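# Push the jar-laden cart over beside the desks

## Task

Move the cart so it sits next to the desks. Success needs all four jars on the cart still standing upright on the cart, and every other labelled container standing upright as well. If any container touches the floor, or the robot falls or is left tilted, the task fails.

## Robot and tools

ROBOT. An omnidirectional base carries a column about 1.7 m tall. A carriage rides up and down it (lift_m, 0 to 1 m, absolute height). The carriage holds two six-joint arms, left and right, each ending in a five-finger hand. Arm bases sit about 0.57 m + lift_m above the floor, and carriage parts hang about 0.15 m lower. A hand point reaches about 0.78 m from its shoulder but only about 0.4 m below its arm base. Parked arm joints 1-6: 0, 0.05, 0.05, 1.45, 0, 0. With both parked the robot is about 0.85 m wide and 0.65 m long.

FRAMES. Base frame: origin on the floor below the base centre, x forward, y left, z up, metres. The left_hand and right_hand readings are hand points in this frame and tend to read higher than the true hand, especially at long reach. The odometry frame is the base frame at scene start. base_odometry counts wheel turns only, so slip shows as travel; heading is in rad, left positive, -3.142 to 3.142.

CAMERAS. carriage_camera is fixed, facing forward and tilted about 20 degrees down. left_wrist_camera and right_wrist_camera sit on the little-finger side of each wrist and look at the hand point. Calibration data (pinhole with radial distortion, 896x504 images) maps base-frame points into each camera.

TOOL move. Performs one action and returns the state plus requested images. All keys are optional.
- base: an object with exactly one key, an offset from where the base last reported itself. translate_m (-2 to 2 m, forward positive), strafe_m (-2 to 2 m, left positive) or rotate_rad (-6.3 to 6.3 rad, counter-clockwise positive).
- joints: one flat object for both arms, keyed by joint name, values absolute targets. Keys: lift_m; left_joint1_rad..left_joint6_rad and right_joint1_rad..right_joint6_rad. Ranges: joint1 -2.617 to 3.054 (turn about vertical, 0 forward, positive left); joint2 0 to 3.141 (shoulder: 0 upper arm back and level, 1.57 upright, 3.14 forward and level); joint3 0 to 3.141 (elbow: 0 folded, 3.14 straight); joint4 -1.57 to 1.57 (wrist pitch, positive lifts fingertips); joint5 -1.57 to 1.57 (wrist yaw, positive turns fingertips right); joint6 -2.094 to 2.094 (roll about the finger direction, positive clockwise viewed from the forearm). Hand keys, each -1 to 1 with +1 open and -1 closed: <side>_hand_little, _ring, _middle, _index, _thumb_bend, _thumb_turn (+1 beside palm, -1 opposed). Settings: <side>_hand_force_limit (-1 to 1, about 0 to 10 N, 15 N for the thumb) and <side>_hand_speed (-0.96 to 1; -0.94 or lower closes gently).
- speeds: top speeds for this action only. translate_m and strafe_m 0.02-0.5 m/s, rotate_rad 0.05-1.57 rad/s, lift_m 0.02-0.27 m/s.
- min_time_s: 0.1-8 s, the shortest duration of each arm motion. 2 or more makes the path straighter and the motion gentler.
- cameras: a list from carriage_camera, left_wrist_camera, right_wrist_camera or all. [] gives none.
- blocking: true waits until everything rests. false returns in about 0.5 s while motion continues.
A move with no action just reports the state and all images. Moves time out after 14 s.

OTHER TOOLS. wait(seconds 0-10, cameras) lets time pass and returns early once motions end. stop(cameras) brakes everything still moving, but the base coasts a little first. zoom_image(camera, region [x0,y0,x1,y1] in pixels, at most 504x504) enlarges the latest image. show_instructions shows the reference pages. finished_scene ends the scene permanently.

RESULTS. base_status and joint_status give each commanded motion's outcome: moving, done, off_target (resting short of the target, possibly still pushing), not_followed (withheld by the self-collision check, see 'joint command not followed'), contact_stop or time_out. After an unrequested stop, later move/wait/finished_scene calls in the same reply are skipped. on_its_own lists things the robot did without being told. motor_effort is in percent of maximum, with the peak in brackets. <side>_hand_stopped_by gives six words (little, ring, middle, index, thumb_bend, thumb_turn): moving, target, force, stalled or fault. <side>_<motor>_load_n is fingertip force in N, positive when pushed open. MOTOR HOT warns at 75 C. At 100 C that arm goes limp for 30-60 s (limit_stop_at_motor_heat), after which targets must be resent.

PUSHING THE CART. Drive slowly (about 0.1-0.2 m/s) so the jars don't topple. The base has a contact stop, but at default speed a touch is already a hard hit, and a slow drive can shove loose furniture while still reporting done. If a drive gets stuck, backing off about 0.2 m often frees the robot. Arms have no contact stop and keep pressing when blocked. The robot is least stable with the carriage high, arms stretched out or loaded, while pushing or pulling, or when it stops suddenly. A lean shows in the images and as a hand z creeping up. Never reverse under a table edge. Outstretched arms heat up even while idle, so park them when they are not in use.

AVOID. Jars or containers falling, tipping or reaching the floor. Hitting fixed or heavy objects hard. The two arms pressing or colliding with each other, which can end the scene. Excessive finger force. Robot tilt. Before finishing, check with the cameras that every container is upright.

Each tool is called after ">>>" by a JSON object that holds its "api" and its "payload".

Reference images:

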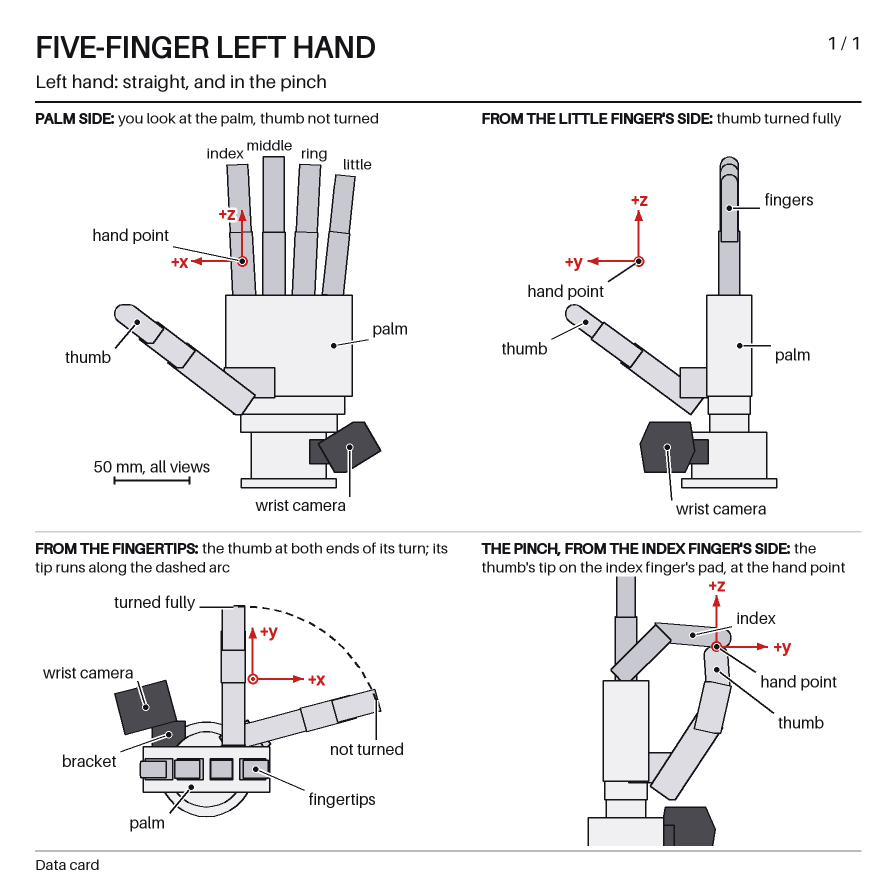

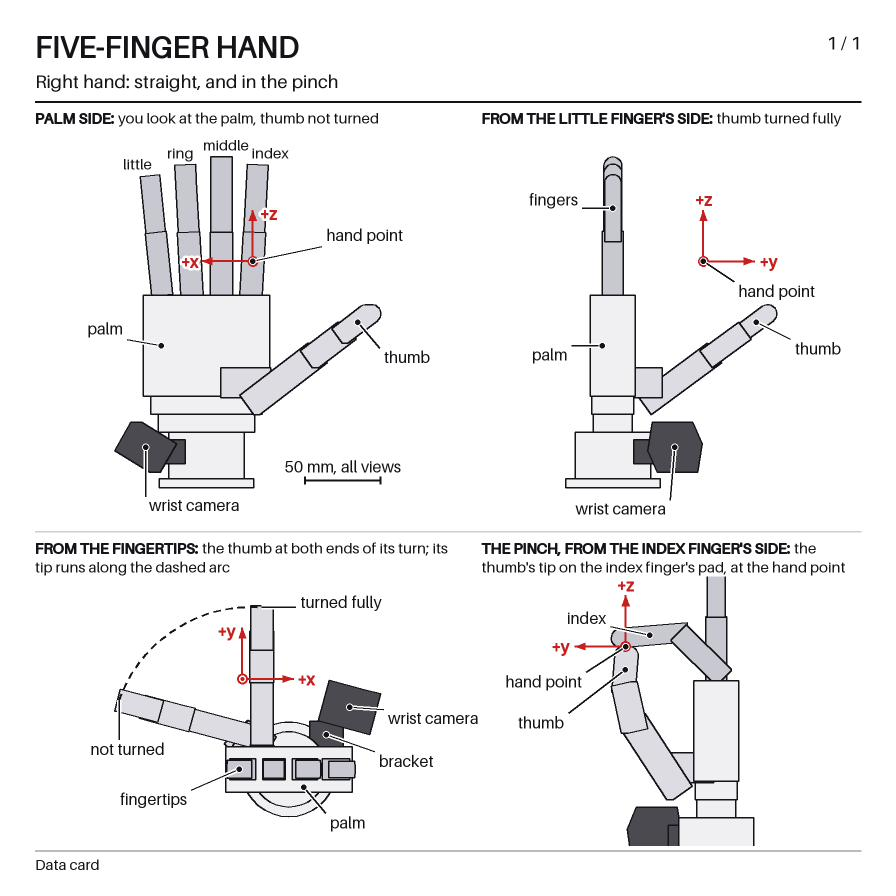

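## Session

>>> {"api": "move", "payload": {}}

Scene clock: 0.00 s.
Joint torques (N m): no reading
base_odometry: x=+0.000 y=+0.000 heading=+0.000
base_status: not commanded
joint_positions: lift_m=+0.300 left_joint1_rad=-0.015 left_joint2_rad=+0.045 left_joint3_rad=+0.061 left_joint4_rad=+1.484 left_joint5_rad=+0.030 left_joint6_rad=+0.039 right_joint1_rad=+0.019 right_joint2_rad=+0.054 right_joint3_rad=+0.064 right_joint4_rad=+1.428 right_joint5_rad=-0.018 right_joint6_rad=+0.023 left_hand_little=+1.000 left_hand_ring=+1.000 left_hand_middle=+1.000 left_hand_index=+1.000 left_hand_thumb_turn=+1.000 left_hand_thumb_bend=+1.000 left_hand_force_limit=+0.000 left_hand_speed=-0.800 right_hand_little=+1.000 right_hand_ring=+1.000 right_hand_middle=+1.000 right_hand_index=+1.000 right_hand_thumb_turn=+1.000 right_hand_thumb_bend=+1.000 right_hand_force_limit=+0.000 right_hand_speed=-0.800
joint_status: not commanded
left_hand_stopped_by: target,target,target,target,target,target
right_hand_stopped_by: target,target,target,target,target,target
left_little_load_n: 0.0
left_ring_load_n: 0.0
left_middle_load_n: 0.0
left_index_load_n: 0.0
left_thumb_bend_load_n: 0.0
left_thumb_turn_load_n: 0.0
right_little_load_n: 0.0
right_ring_load_n: 0.0
right_middle_load_n: 0.0
right_index_load_n: 0.0
right_thumb_bend_load_n: 0.0
right_thumb_turn_load_n: 0.0
motor_effort: lift_m=+29 drive_wheels=+0
left_hand: x=+0.3089 y=+0.2771 z=+1.3319 quat_wxyz=(+0.715, -0.014, +0.036, -0.698) (m; base frame)
right_hand: x=+0.3235 y=-0.2750 z=+1.3279 quat_wxyz=(+0.720, -0.053, +0.041, -0.690) (m; base frame)
pictures: carriage_camera, left_wrist_camera, right_wrist_camera

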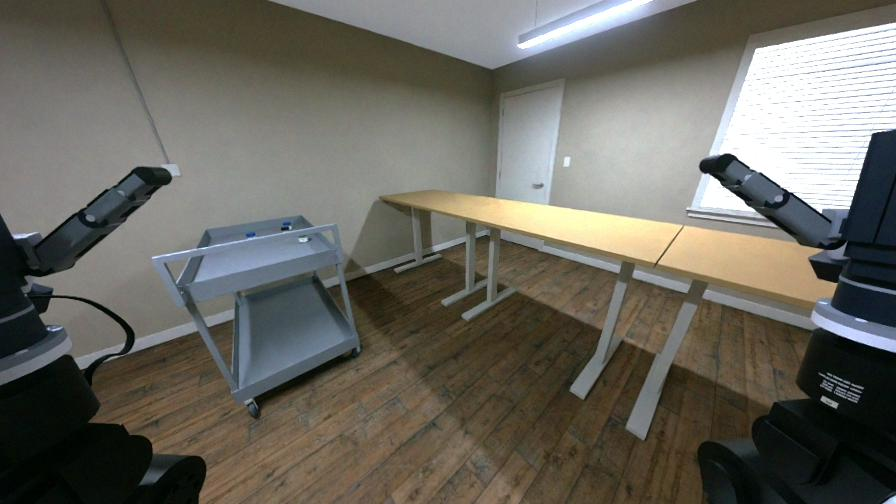

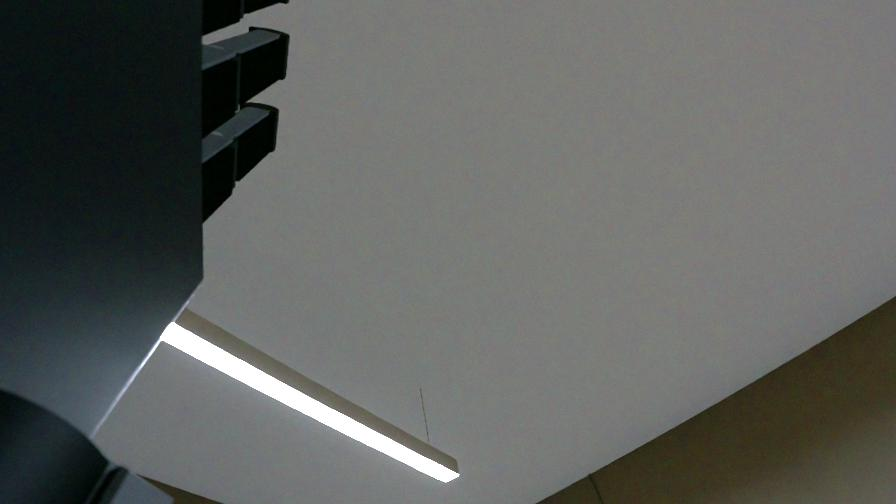

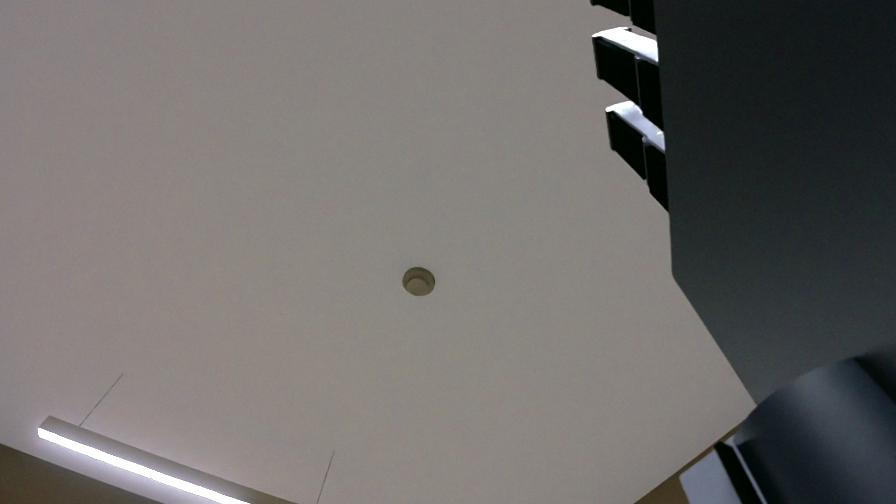

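>>> {"api": "zoom_image", "payload": {"camera": "carriage_camera", "region": [140, 190, 380, 430]}}

>>> {"api": "zoom_image", "payload": {"camera": "carriage_camera", "region": [190, 205, 350, 295]}}

>>> {"api": "zoom_image", "payload": {"camera": "carriage_camera", "region": [370, 170, 850, 440]}}

Scaled by 2.100 from the camera's image (finer frame: 1280x720).

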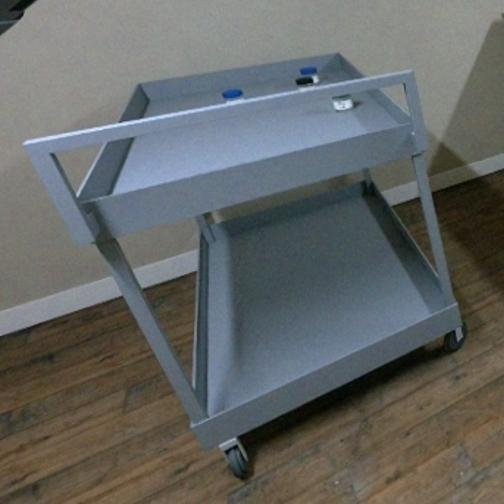

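Scaled by 3.150 from the camera's image (finer frame: 1280x720).

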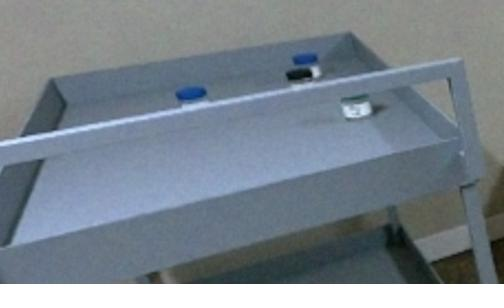

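Scaled by 1.050 from the camera's image (finer frame: 1280x720).

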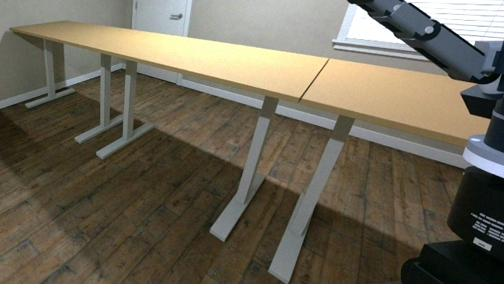

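>>> {"api": "move", "payload": {"base": {"rotate_rad": 0.7}, "joints": {"lift_m": 0.6}, "cameras": ["carriage_camera"]}}

>>> {"api": "zoom_image", "payload": {"camera": "carriage_camera", "region": [300, 150, 700, 450]}}

>>> {"api": "move", "payload": {"base": {"rotate_rad": -2.2}, "cameras": ["carriage_camera"]}}

>>> {"api": "move", "payload": {"base": {"rotate_rad": -1.6}, "cameras": ["carriage_camera"]}}

>>> {"api": "move", "payload": {"base": {"rotate_rad": -1.6}, "cameras": ["carriage_camera"]}}

Scene clock: 63.77 s.
Joint torques (N m): left_arm=[-0.01 4.29 4.98 -0.23 -0.12 0.1] | right_arm=[0.34 3.17 4.21 -0.01 0.06 0.11]
move: done
base_odometry: x=+0.000 y=+0.000 heading=+0.700
base_status: done
joint_positions: lift_m=+0.600 left_joint1_rad=-0.015 left_joint2_rad=+0.045 left_joint3_rad=+0.061 left_joint4_rad=+1.484 left_joint5_rad=+0.030 left_joint6_rad=+0.039 right_joint1_rad=+0.019 right_joint2_rad=+0.054 right_joint3_rad=+0.064 right_joint4_rad=+1.427 right_joint5_rad=-0.018 right_joint6_rad=+0.023 left_hand_little=+1.000 left_hand_ring=+1.000 left_hand_middle=+1.000 left_hand_index=+1.000 left_hand_thumb_turn=+1.000 left_hand_thumb_bend=+1.000 left_hand_force_limit=+0.000 left_hand_speed=-0.800 right_hand_little=+1.000 right_hand_ring=+1.000 right_hand_middle=+1.000 right_hand_index=+1.000 right_hand_thumb_turn=+1.000 right_hand_thumb_bend=+1.000 right_hand_force_limit=+0.000 right_hand_speed=-0.800
joint_status: all done
left_hand_stopped_by: target,target,target,target,target,target
right_hand_stopped_by: target,target,target,target,target,target
left_little_load_n: 0.0
left_ring_load_n: 0.5
left_middle_load_n: 0.0
left_index_load_n: 0.0
left_thumb_bend_load_n: 0.0
left_thumb_turn_load_n: 0.0
right_little_load_n: 0.0
right_ring_load_n: 0.0
right_middle_load_n: 0.0
right_index_load_n: 0.0
right_thumb_bend_load_n: 0.0
right_thumb_turn_load_n: 0.0
motor_effort: lift_m=+32(42) drive_wheels=+2(9)
left_hand: x=+0.3088 y=+0.2771 z=+1.6317 quat_wxyz=(+0.715, -0.014, +0.036, -0.698)
right_hand: x=+0.3238 y=-0.2750 z=+1.6275 quat_wxyz=(+0.720, -0.054, +0.041, -0.690)
carriage_camera: T_world_to_cam=[[-0.02047, -0.99942, -0.02712, 0.04236], [-0.38039, 0.03287, -0.92424, 1.52383], [0.9246, -0.0086, -0.38084, 0.48244]] pos_world=[0.13445, -0.00361, 1.59327]

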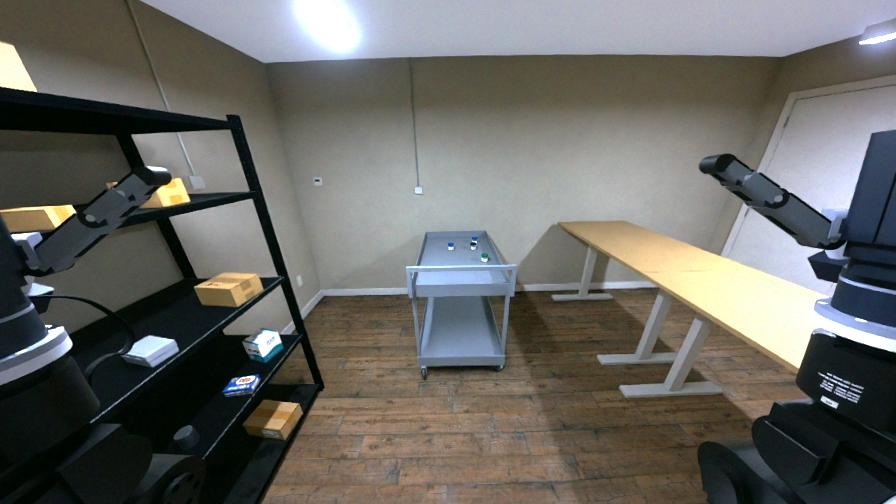

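Scaled by 1.260 from the camera's image (finer frame: 1280x720).

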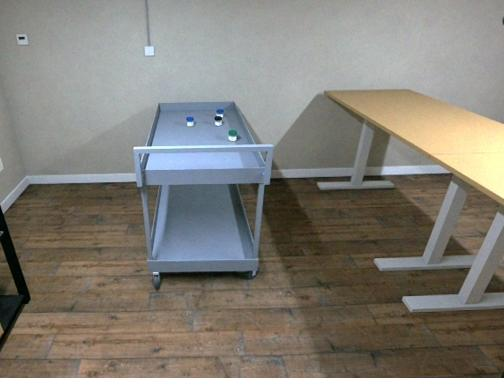

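Scene clock: 67.43 s.
Joint torques (N m): left_arm=[-0.02 4.3 5.01 -0.25 -0.11 0.11] | right_arm=[0.35 3.12 4.25 -0.01 0.05 0.11]
move: done
base_odometry: x=+0.000 y=+0.000 heading=-1.500
base_status: done
joint_positions: lift_m=+0.600 left_joint1_rad=-0.015 left_joint2_rad=+0.045 left_joint3_rad=+0.061 left_joint4_rad=+1.483 left_joint5_rad=+0.030 left_joint6_rad=+0.039 right_joint1_rad=+0.019 right_joint2_rad=+0.054 right_joint3_rad=+0.064 right_joint4_rad=+1.424 right_joint5_rad=-0.018 right_joint6_rad=+0.023 left_hand_little=+1.000 left_hand_ring=+1.000 left_hand_middle=+1.000 left_hand_index=+1.000 left_hand_thumb_turn=+1.000 left_hand_thumb_bend=+1.000 left_hand_force_limit=+0.000 left_hand_speed=-0.800 right_hand_little=+1.000 right_hand_ring=+1.000 right_hand_middle=+1.000 right_hand_index=+1.000 right_hand_thumb_turn=+1.000 right_hand_thumb_bend=+1.000 right_hand_force_limit=+0.000 right_hand_speed=-0.800
joint_status: not commanded
left_hand_stopped_by: target,target,target,target,target,target
right_hand_stopped_by: target,target,target,target,target,target
left_little_load_n: 0.0
left_ring_load_n: 0.0
left_middle_load_n: 0.0
left_index_load_n: 0.0
left_thumb_bend_load_n: 0.0
left_thumb_turn_load_n: 0.0
right_little_load_n: 0.0
right_ring_load_n: 0.0
right_middle_load_n: 0.0
right_index_load_n: 0.0
right_thumb_bend_load_n: 0.0
right_thumb_turn_load_n: 0.0
motor_effort: lift_m=+32(33) drive_wheels=+1(12)
left_hand: x=+0.3091 y=+0.2771 z=+1.6316 quat_wxyz=(+0.715, -0.014, +0.036, -0.698)
right_hand: x=+0.3244 y=-0.2750 z=+1.6273 quat_wxyz=(+0.720, -0.055, +0.042, -0.690)
carriage_camera: T_world_to_cam=[[-0.02047, -0.99942, -0.02712, 0.04236], [-0.38039, 0.03287, -0.92424, 1.52383], [0.9246, -0.0086, -0.38084, 0.48244]] pos_world=[0.13445, -0.00361, 1.59327]

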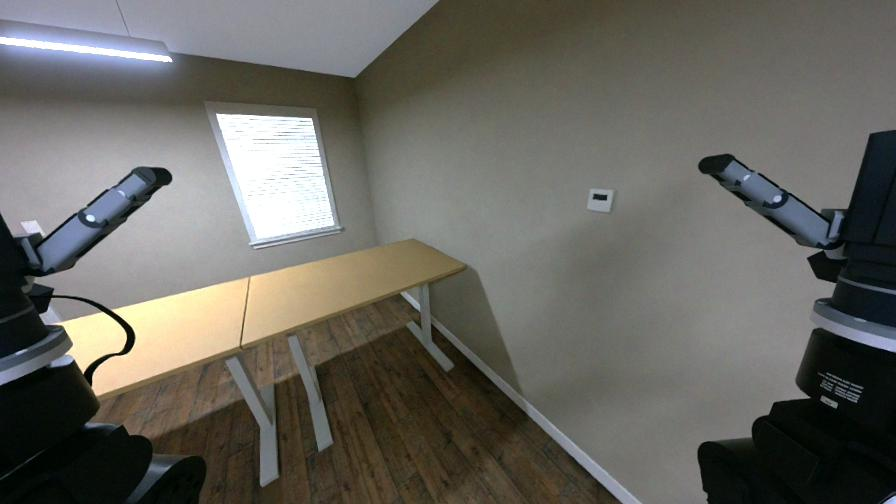

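Scene clock: 70.57 s.
Joint torques (N m): left_arm=[-0.05 4.38 5.03 -0.24 -0.09 0.11] | right_arm=[0.29 3.14 4.31 0.02 0.06 0.1]
move: done
base_odometry: x=+0.000 y=+0.000 heading=-3.100
base_status: done
joint_positions: lift_m=+0.600 left_joint1_rad=-0.015 left_joint2_rad=+0.045 left_joint3_rad=+0.061 left_joint4_rad=+1.483 left_joint5_rad=+0.030 left_joint6_rad=+0.039 right_joint1_rad=+0.019 right_joint2_rad=+0.054 right_joint3_rad=+0.064 right_joint4_rad=+1.424 right_joint5_rad=-0.018 right_joint6_rad=+0.023 left_hand_little=+1.000 left_hand_ring=+1.000 left_hand_middle=+1.000 left_hand_index=+1.000 left_hand_thumb_turn=+1.000 left_hand_thumb_bend=+1.000 left_hand_force_limit=+0.000 left_hand_speed=-0.800 right_hand_little=+1.000 right_hand_ring=+1.000 right_hand_middle=+1.000 right_hand_index=+1.000 right_hand_thumb_turn=+1.000 right_hand_thumb_bend=+1.000 right_hand_force_limit=+0.000 right_hand_speed=-0.800
joint_status: not commanded
left_hand_stopped_by: target,target,target,target,target,target
right_hand_stopped_by: target,target,target,target,target,target
left_little_load_n: 0.0
left_ring_load_n: 0.0
left_middle_load_n: 0.0
left_index_load_n: 0.0
left_thumb_bend_load_n: 0.0
left_thumb_turn_load_n: 0.0
right_little_load_n: 0.0
right_ring_load_n: 0.0
right_middle_load_n: 0.0
right_index_load_n: 0.0
right_thumb_bend_load_n: 0.0
right_thumb_turn_load_n: 0.0
motor_effort: lift_m=+32(33) drive_wheels=+4(9)
left_hand: x=+0.3092 y=+0.2771 z=+1.6315 quat_wxyz=(+0.715, -0.014, +0.036, -0.698)
right_hand: x=+0.3244 y=-0.2750 z=+1.6273 quat_wxyz=(+0.720, -0.055, +0.042, -0.690)
carriage_camera: T_world_to_cam=[[-0.02047, -0.99942, -0.02712, 0.04236], [-0.38039, 0.03287, -0.92424, 1.52383], [0.9246, -0.0086, -0.38084, 0.48244]] pos_world=[0.13445, -0.00361, 1.59327]

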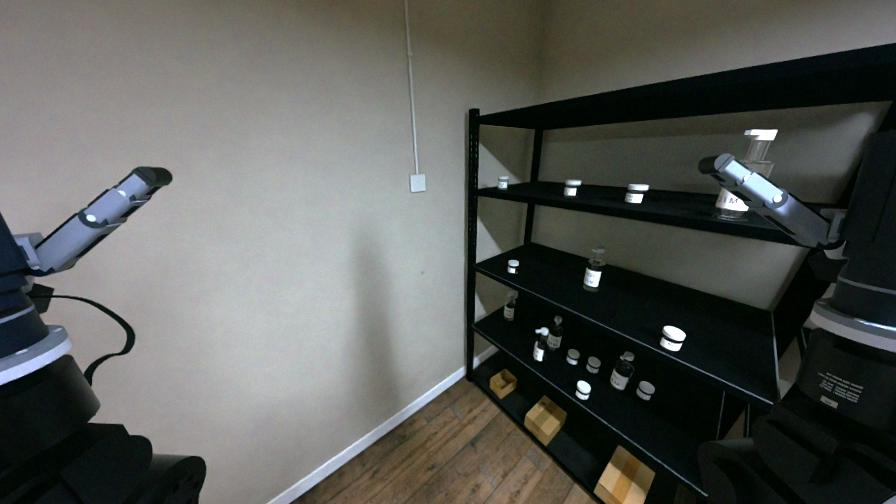

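Scene clock: 73.70 s.
Joint torques (N m): left_arm=[-0.03 4.27 5.09 -0.21 -0.11 0.11] | right_arm=[0.31 3.17 4.33 0.04 0.06 0.11]
move: done
base_odometry: x=+0.000 y=+0.000 heading=+1.584
base_status: done
joint_positions: lift_m=+0.600 left_joint1_rad=-0.015 left_joint2_rad=+0.045 left_joint3_rad=+0.061 left_joint4_rad=+1.482 left_joint5_rad=+0.030 left_joint6_rad=+0.039 right_joint1_rad=+0.019 right_joint2_rad=+0.054 right_joint3_rad=+0.064 right_joint4_rad=+1.424 right_joint5_rad=-0.018 right_joint6_rad=+0.023 left_hand_little=+1.000 left_hand_ring=+1.000 left_hand_middle=+1.000 left_hand_index=+1.000 left_hand_thumb_turn=+1.000 left_hand_thumb_bend=+1.000 left_hand_force_limit=+0.000 left_hand_speed=-0.800 right_hand_little=+1.000 right_hand_ring=+1.000 right_hand_middle=+1.000 right_hand_index=+1.000 right_hand_thumb_turn=+1.000 right_hand_thumb_bend=+1.000 right_hand_force_limit=+0.000 right_hand_speed=-0.800
joint_status: not commanded
left_hand_stopped_by: target,target,target,target,target,target
right_hand_stopped_by: target,target,target,target,target,target
left_little_load_n: 0.0
left_ring_load_n: 0.0
left_middle_load_n: 0.0
left_index_load_n: 0.0
left_thumb_bend_load_n: 0.0
left_thumb_turn_load_n: 0.0
right_little_load_n: 0.0
right_ring_load_n: 0.0
right_middle_load_n: 0.0
right_index_load_n: 0.0
right_thumb_bend_load_n: 0.0
right_thumb_turn_load_n: 0.0
motor_effort: lift_m=+32(33) drive_wheels=+3(9)
left_hand: x=+0.3093 y=+0.2771 z=+1.6315 quat_wxyz=(+0.715, -0.014, +0.037, -0.698)
right_hand: x=+0.3244 y=-0.2750 z=+1.6273 quat_wxyz=(+0.720, -0.055, +0.042, -0.690)
carriage_camera: T_world_to_cam=[[-0.02047, -0.99942, -0.02712, 0.04236], [-0.38039, 0.03287, -0.92424, 1.52383], [0.9246, -0.0086, -0.38084, 0.48244]] pos_world=[0.13445, -0.00361, 1.59327]

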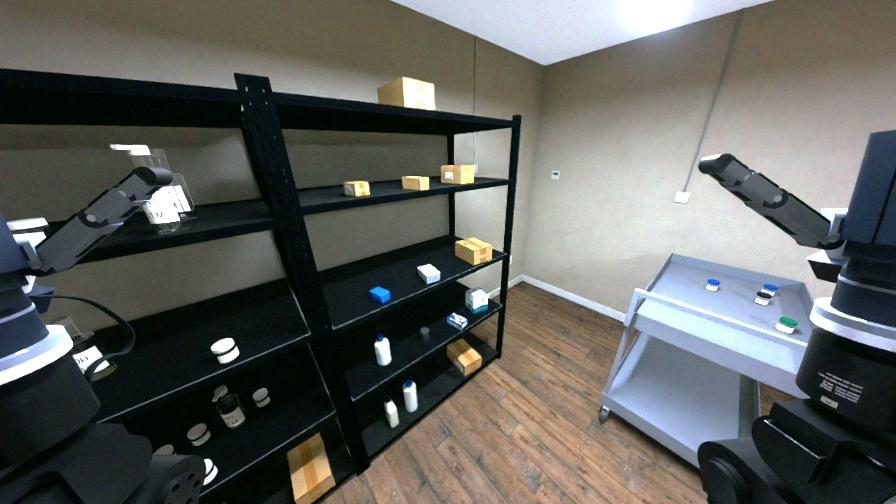

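>>> {"api": "move", "payload": {"base": {"rotate_rad": -0.884}, "joints": {"lift_m": 0.4, "left_joint1_rad": 0, "left_joint2_rad": 1.2, "left_joint3_rad": 0.9, "left_joint4_rad": 0.3, "left_joint5_rad": 0, "left_joint6_rad": 0, "right_joint1_rad": 0, "right_joint2_rad": 1.2, "right_joint3_rad": 0.9, "right_joint4_rad": 0.3, "right_joint5_rad": 0, "right_joint6_rad": 0}, "min_time_s": 2.5, "cameras": ["all"]}}

Scene clock: 182.07 s.
Joint torques (N m): left_arm=[0.69 -4.41 9.11 1.93 -0.25 0.01] | right_arm=[-0.53 -3.29 8.39 2.1 0.16 0.06]
move: done
base_odometry: x=+0.000 y=+0.000 heading=+0.700
base_status: done
joint_positions: lift_m=+0.400 left_joint1_rad=-0.007 left_joint2_rad=+1.192 left_joint3_rad=+0.875 left_joint4_rad=+0.324 left_joint5_rad=+0.016 left_joint6_rad=+0.008 right_joint1_rad=+0.009 right_joint2_rad=+1.191 right_joint3_rad=+0.864 right_joint4_rad=+0.306 right_joint5_rad=-0.012 right_joint6_rad=+0.007 left_hand_little=+1.000 left_hand_ring=+1.000 left_hand_middle=+1.000 left_hand_index=+1.000 left_hand_thumb_turn=+1.000 left_hand_thumb_bend=+1.000 left_hand_force_limit=+0.000 left_hand_speed=-0.800 right_hand_little=+1.000 right_hand_ring=+1.000 right_hand_middle=+1.000 right_hand_index=+1.000 right_hand_thumb_turn=+1.000 right_hand_thumb_bend=+1.000 right_hand_force_limit=+0.000 right_hand_speed=-0.800
joint_status: all done
left_hand_stopped_by: target,target,target,target,target,target
right_hand_stopped_by: target,target,target,target,target,target
left_little_load_n: 0.0
left_ring_load_n: 0.0
left_middle_load_n: 0.0
left_index_load_n: 0.0
left_thumb_bend_load_n: 0.0
left_thumb_turn_load_n: -0.5
right_little_load_n: 0.0
right_ring_load_n: 0.0
right_middle_load_n: 0.0
right_index_load_n: 0.0
right_thumb_bend_load_n: 0.0
right_thumb_turn_load_n: 0.0
motor_effort: lift_m=+25(27) drive_wheels=+3(9)
left_hand: x=+0.6707 y=+0.2757 z=+1.2615 quat_wxyz=(+0.498, -0.490, +0.506, -0.506)
right_hand: x=+0.6686 y=-0.2749 z=+1.2519 quat_wxyz=(+0.502, -0.509, +0.502, -0.488)
pictures: carriage_camera, left_wrist_camera, right_wrist_camera
carriage_camera: T_world_to_cam=[[-0.02047, -0.99942, -0.02712, 0.03695], [-0.38039, 0.03287, -0.92424, 1.33963], [0.9246, -0.0086, -0.38084, 0.40654]] pos_world=[0.13445, -0.00361, 1.39397]
left_wrist_camera: T_world_to_cam=[[0.00791, -0.27532, 0.96132, -1.14687], [-0.53716, -0.81204, -0.22814, 0.86968], [0.84344, -0.51458, -0.15432, -0.11129]] pos_world=[0.5701, 0.33319, 1.28375]
right_wrist_camera: T_world_to_cam=[[-0.03599, -0.251, -0.96732, 1.1632], [-0.54237, 0.81789, -0.19205, 0.82124], [0.83937, 0.51774, -0.16557, -0.1005]] pos_world=[0.57164, -0.32769, 1.26626]

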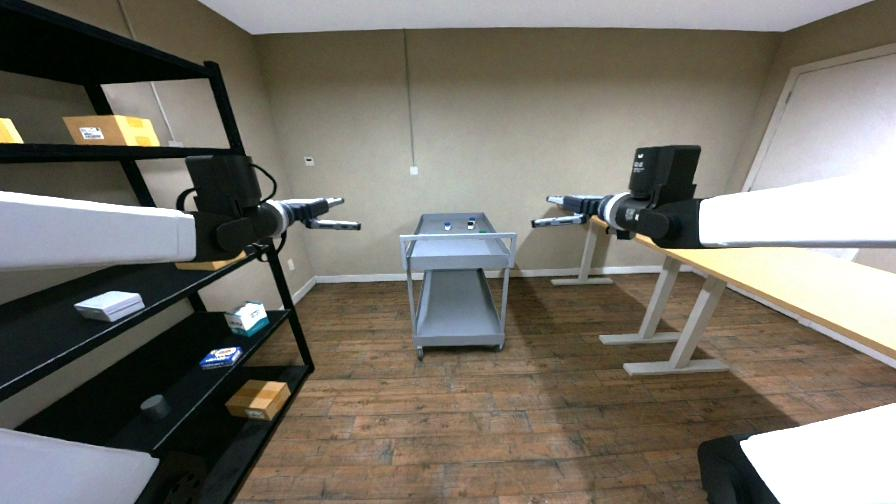

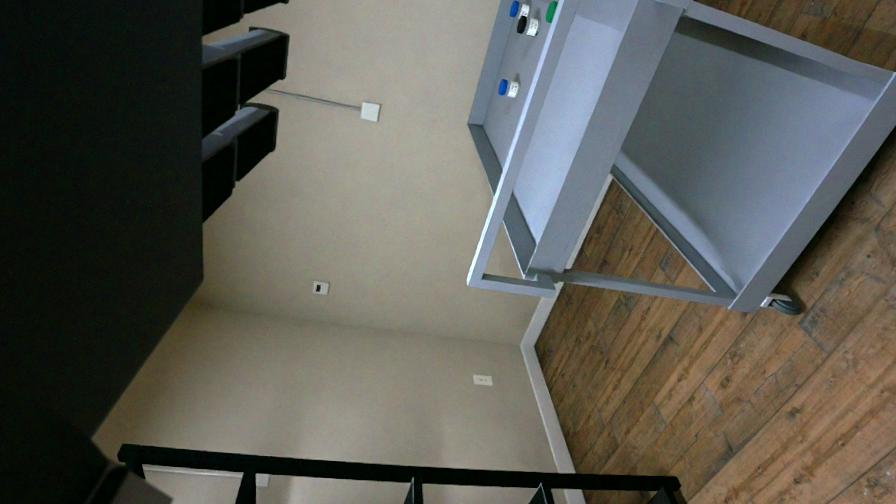

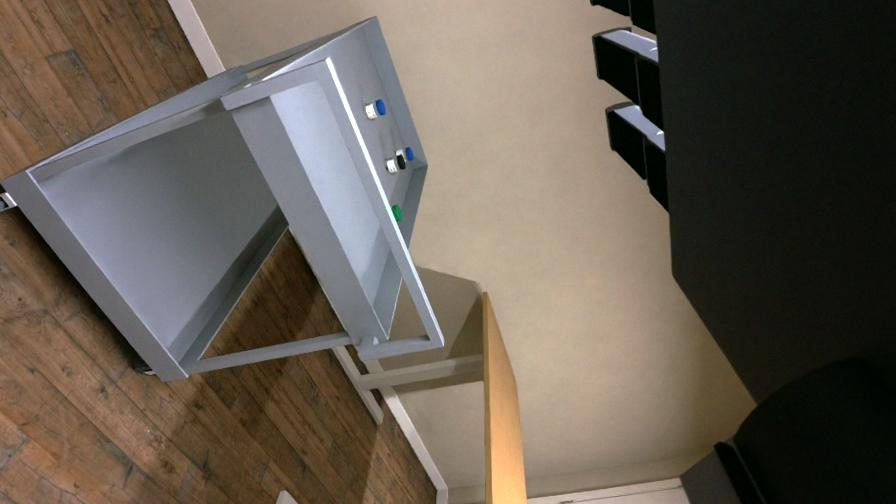

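>>> {"api": "zoom_image", "payload": {"camera": "carriage_camera", "region": [390, 220, 530, 370]}}

>>> {"api": "zoom_image", "payload": {"camera": "left_wrist_camera", "region": [440, 0, 840, 320]}}

>>> {"api": "zoom_image", "payload": {"camera": "right_wrist_camera", "region": [0, 0, 480, 400]}}

Scaled by 3.360 from the camera's image (finer frame: 1280x720).

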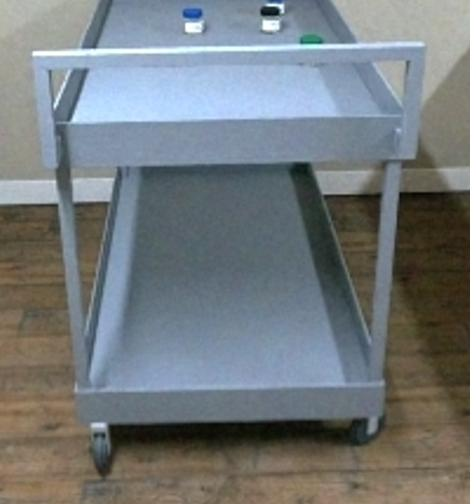

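Scaled by 1.260 from the camera's image (finer frame: 1280x720).

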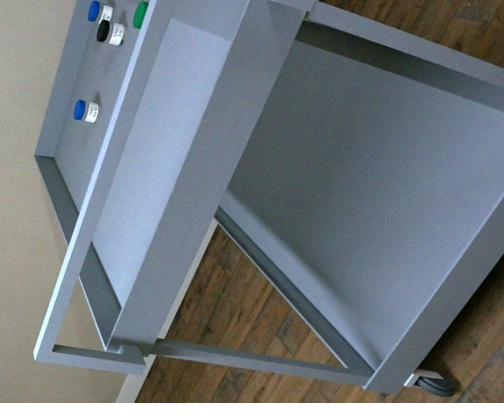

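Scaled by 1.050 from the camera's image (finer frame: 1280x720).

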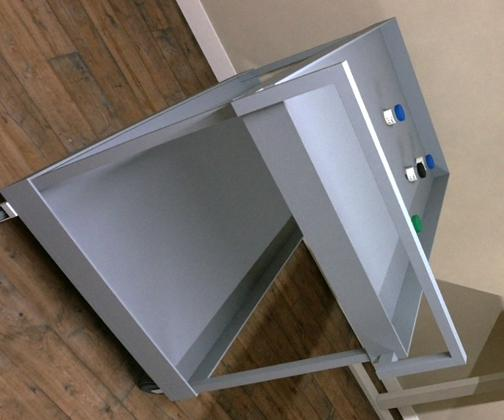

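>>> {"api": "move", "payload": {"base": {"strafe_m": 0.45}, "joints": {"lift_m": 0.1, "left_joint2_rad": 0.9, "left_joint3_rad": 0.6, "right_joint2_rad": 0.9, "right_joint3_rad": 0.6, "left_hand_thumb_turn": -1, "right_hand_thumb_turn": -1}, "min_time_s": 2, "cameras": ["carriage_camera", "right_wrist_camera"]}}

>>> {"api": "zoom_image", "payload": {"camera": "carriage_camera", "region": [440, 200, 680, 380]}}

Scene clock: 253.67 s.
Joint torques (N m): left_arm=[0.61 -3.56 5.91 2.09 -0.21 0.02] | right_arm=[-0.35 -3.22 4.63 2.27 0.15 0.04]
move: done
base_odometry: x=-0.289 y=+0.345 heading=+0.699
base_status: done
joint_positions: lift_m=+0.100 left_joint1_rad=-0.006 left_joint2_rad=+0.910 left_joint3_rad=+0.611 left_joint4_rad=+0.303 left_joint5_rad=+0.013 left_joint6_rad=+0.007 right_joint1_rad=+0.007 right_joint2_rad=+0.914 right_joint3_rad=+0.613 right_joint4_rad=+0.288 right_joint5_rad=-0.010 right_joint6_rad=+0.006 left_hand_little=+1.000 left_hand_ring=+1.000 left_hand_middle=+1.000 left_hand_index=+1.000 left_hand_thumb_turn=-1.000 left_hand_thumb_bend=+1.000 left_hand_force_limit=+0.000 left_hand_speed=-0.800 right_hand_little=+1.000 right_hand_ring=+1.000 right_hand_middle=+1.000 right_hand_index=+1.000 right_hand_thumb_turn=-1.000 right_hand_thumb_bend=+1.000 right_hand_force_limit=+0.000 right_hand_speed=-0.800
joint_status: all done
left_hand_stopped_by: target,target,target,target,target,target
right_hand_stopped_by: target,target,target,target,target,target
left_little_load_n: 0.0
left_ring_load_n: 0.0
left_middle_load_n: 0.0
left_index_load_n: 0.0
left_thumb_bend_load_n: 0.0
left_thumb_turn_load_n: 0.0
right_little_load_n: 0.0
right_ring_load_n: 0.0
right_middle_load_n: 0.0
right_index_load_n: 0.0
right_thumb_bend_load_n: 0.0
right_thumb_turn_load_n: 0.0
motor_effort: lift_m=+25(27) drive_wheels=-1(13)
left_hand: x=+0.6066 y=+0.2773 z=+0.9287 quat_wxyz=(+0.498, -0.492, +0.505, -0.504)
right_hand: x=+0.6065 y=-0.2768 z=+0.9248 quat_wxyz=(+0.502, -0.506, +0.501, -0.491)
carriage_camera: T_world_to_cam=[[-0.02047, -0.99942, -0.02712, 0.02882], [-0.38039, 0.03287, -0.92424, 1.06236], [0.9246, -0.0086, -0.38084, 0.29229]] pos_world=[0.13445, -0.00361, 1.09397]
right_wrist_camera: T_world_to_cam=[[-0.02877, -0.25117, -0.96752, 0.83974], [-0.53653, 0.82055, -0.19706, 0.72818], [0.84339, 0.51343, -0.15836, -0.11183]] pos_world=[0.50917, -0.32918, 0.93825]

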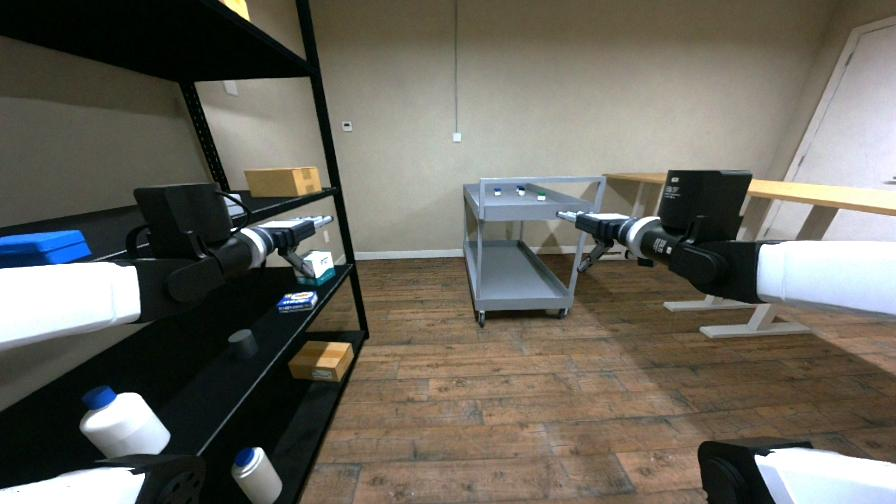

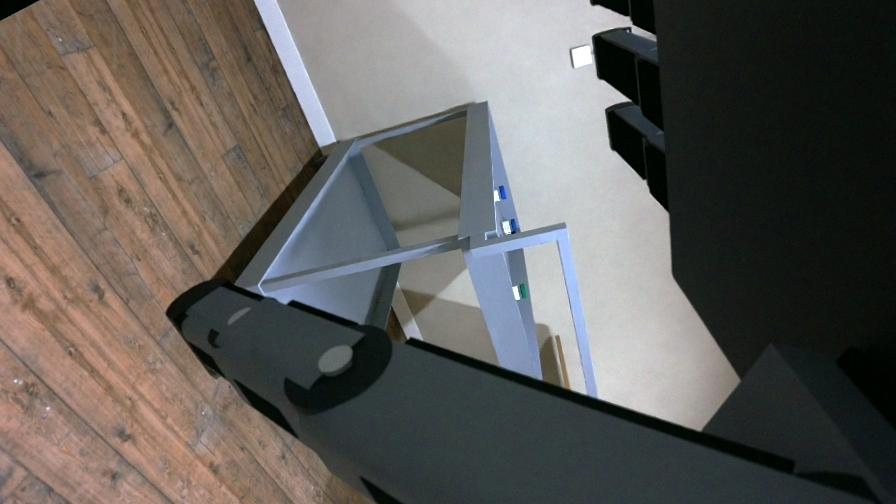

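Scaled by 2.100 from the camera's image (finer frame: 1280x720).

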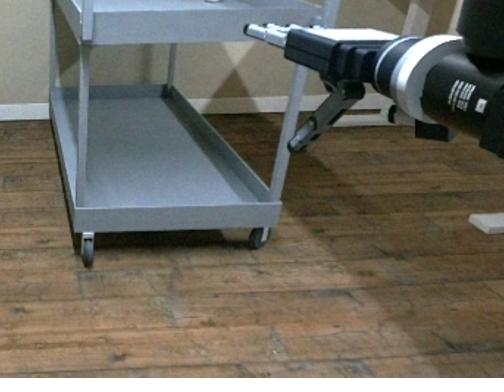

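>>> {"api": "move", "payload": {"base": {"strafe_m": -0.56}, "joints": {"left_joint1_rad": -0.45, "left_joint2_rad": 1.2, "left_joint3_rad": 0.9, "left_joint5_rad": -0.3, "right_joint1_rad": 0.45, "right_joint2_rad": 1.2, "right_joint3_rad": 0.9, "right_joint5_rad": 0.3}, "min_time_s": 2}}

>>> {"api": "move", "payload": {"base": {"translate_m": 0.45}, "speeds": {"translate_m": 0.25}, "cameras": ["all"]}}

Scene clock: 282.63 s.
Joint torques (N m): left_arm=[-0.55 -4.45 9.01 2.07 -0.22 0.03] | right_arm=[1.25 -3.11 8.32 2.23 0.18 0.05]
move: done
base_odometry: x=+0.071 y=-0.084 heading=+0.698
base_status: done
joint_positions: lift_m=+0.100 left_joint1_rad=-0.443 left_joint2_rad=+1.192 left_joint3_rad=+0.875 left_joint4_rad=+0.303 left_joint5_rad=-0.284 left_joint6_rad=+0.007 right_joint1_rad=+0.440 right_joint2_rad=+1.190 right_joint3_rad=+0.864 right_joint4_rad=+0.289 right_joint5_rad=+0.289 right_joint6_rad=+0.006 left_hand_little=+1.000 left_hand_ring=+1.000 left_hand_middle=+1.000 left_hand_index=+1.000 left_hand_thumb_turn=-1.000 left_hand_thumb_bend=+1.000 left_hand_force_limit=+0.000 left_hand_speed=-0.800 right_hand_little=+1.000 right_hand_ring=+1.000 right_hand_middle=+1.000 right_hand_index=+1.000 right_hand_thumb_turn=-1.000 right_hand_thumb_bend=+1.000 right_hand_force_limit=+0.000 right_hand_speed=-0.800
joint_status: all done
left_hand_stopped_by: target,target,target,target,target,target
right_hand_stopped_by: target,target,target,target,target,target
left_little_load_n: 0.0
left_ring_load_n: 0.0
left_middle_load_n: 0.0
left_index_load_n: 0.0
left_thumb_bend_load_n: 0.0
left_thumb_turn_load_n: 0.0
right_little_load_n: 0.0
right_ring_load_n: -0.5
right_middle_load_n: 0.0
right_index_load_n: 0.0
right_thumb_bend_load_n: 0.0
right_thumb_turn_load_n: 0.0
motor_effort: lift_m=+25(25) drive_wheels=-4(11)
left_hand: x=+0.6391 y=+0.1456 z=+0.9560 quat_wxyz=(+0.458, -0.459, +0.544, -0.532)
right_hand: x=+0.6377 y=-0.1482 z=+0.9479 quat_wxyz=(+0.526, -0.547, +0.468, -0.454)
pictures: none

Scene clock: 285.73 s.
Joint torques (N m): left_arm=[-0.55 -4.55 8.88 2.08 -0.25 0.05] | right_arm=[1.22 -3.33 8.29 2.25 0.18 0.04]
move: done
base_odometry: x=+0.416 y=+0.205 heading=+0.698
base_status: done
joint_positions: lift_m=+0.100 left_joint1_rad=-0.444 left_joint2_rad=+1.194 left_joint3_rad=+0.876 left_joint4_rad=+0.303 left_joint5_rad=-0.285 left_joint6_rad=+0.007 right_joint1_rad=+0.440 right_joint2_rad=+1.193 right_joint3_rad=+0.864 right_joint4_rad=+0.289 right_joint5_rad=+0.289 right_joint6_rad=+0.006 left_hand_little=+1.000 left_hand_ring=+1.000 left_hand_middle=+1.000 left_hand_index=+1.000 left_hand_thumb_turn=-1.000 left_hand_thumb_bend=+1.000 left_hand_force_limit=+0.000 left_hand_speed=-0.800 right_hand_little=+1.000 right_hand_ring=+1.000 right_hand_middle=+1.000 right_hand_index=+1.000 right_hand_thumb_turn=-1.000 right_hand_thumb_bend=+1.000 right_hand_force_limit=+0.000 right_hand_speed=-0.800
joint_status: not commanded
left_hand_stopped_by: target,target,target,target,target,target
right_hand_stopped_by: target,target,target,target,target,target
left_little_load_n: 0.0
left_ring_load_n: 0.0
left_middle_load_n: 0.0
left_index_load_n: 0.0
left_thumb_bend_load_n: 0.0
left_thumb_turn_load_n: 0.0
right_little_load_n: 0.0
right_ring_load_n: 0.0
right_middle_load_n: 0.0
right_index_load_n: 0.0
right_thumb_bend_load_n: 0.0
right_thumb_turn_load_n: 0.0
motor_effort: lift_m=+25(25) drive_wheels=-1(9)
left_hand: x=+0.6394 y=+0.1455 z=+0.9555 quat_wxyz=(+0.458, -0.459, +0.545, -0.531)
right_hand: x=+0.6382 y=-0.1480 z=+0.9470 quat_wxyz=(+0.525, -0.547, +0.468, -0.453)
pictures: carriage_camera, left_wrist_camera, right_wrist_camera
carriage_camera: T_world_to_cam=[[-0.02047, -0.99942, -0.02712, 0.02882], [-0.38039, 0.03287, -0.92424, 1.06236], [0.9246, -0.0086, -0.38084, 0.29229]] pos_world=[0.13445, -0.00361, 1.09397]
left_wrist_camera: T_world_to_cam=[[-0.00931, -0.28009, 0.95993, -0.87529], [-0.64619, -0.73092, -0.21953, 0.72701], [0.76312, -0.62234, -0.17418, -0.11299]] pos_world=[0.54786, 0.21591, 0.98013]
right_wrist_camera: T_world_to_cam=[[-0.01704, -0.26718, -0.96349, 0.88089], [-0.64643, 0.73809, -0.19324, 0.69816], [0.76278, 0.61954, -0.18529, -0.1086]] pos_world=[0.54916, -0.21267, 0.96353]

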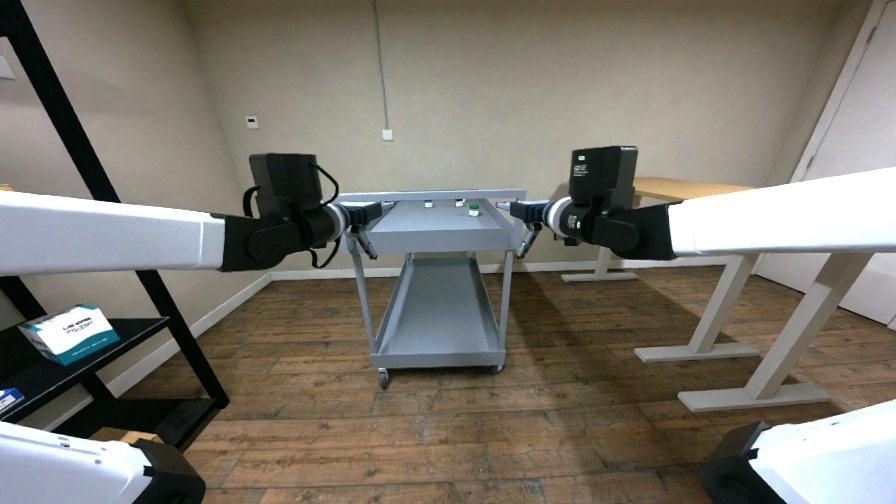

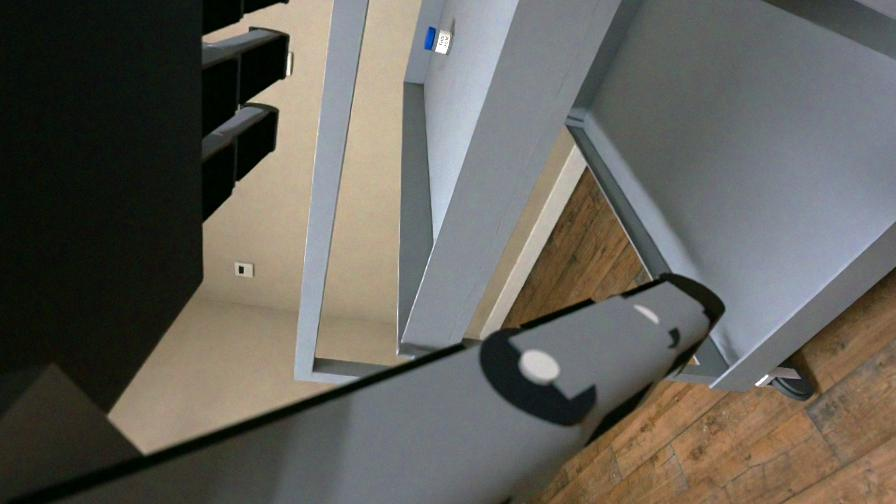

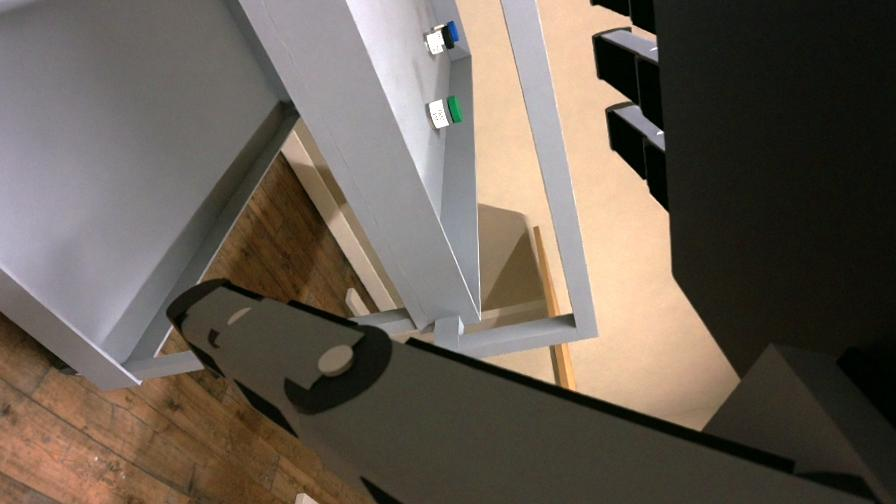

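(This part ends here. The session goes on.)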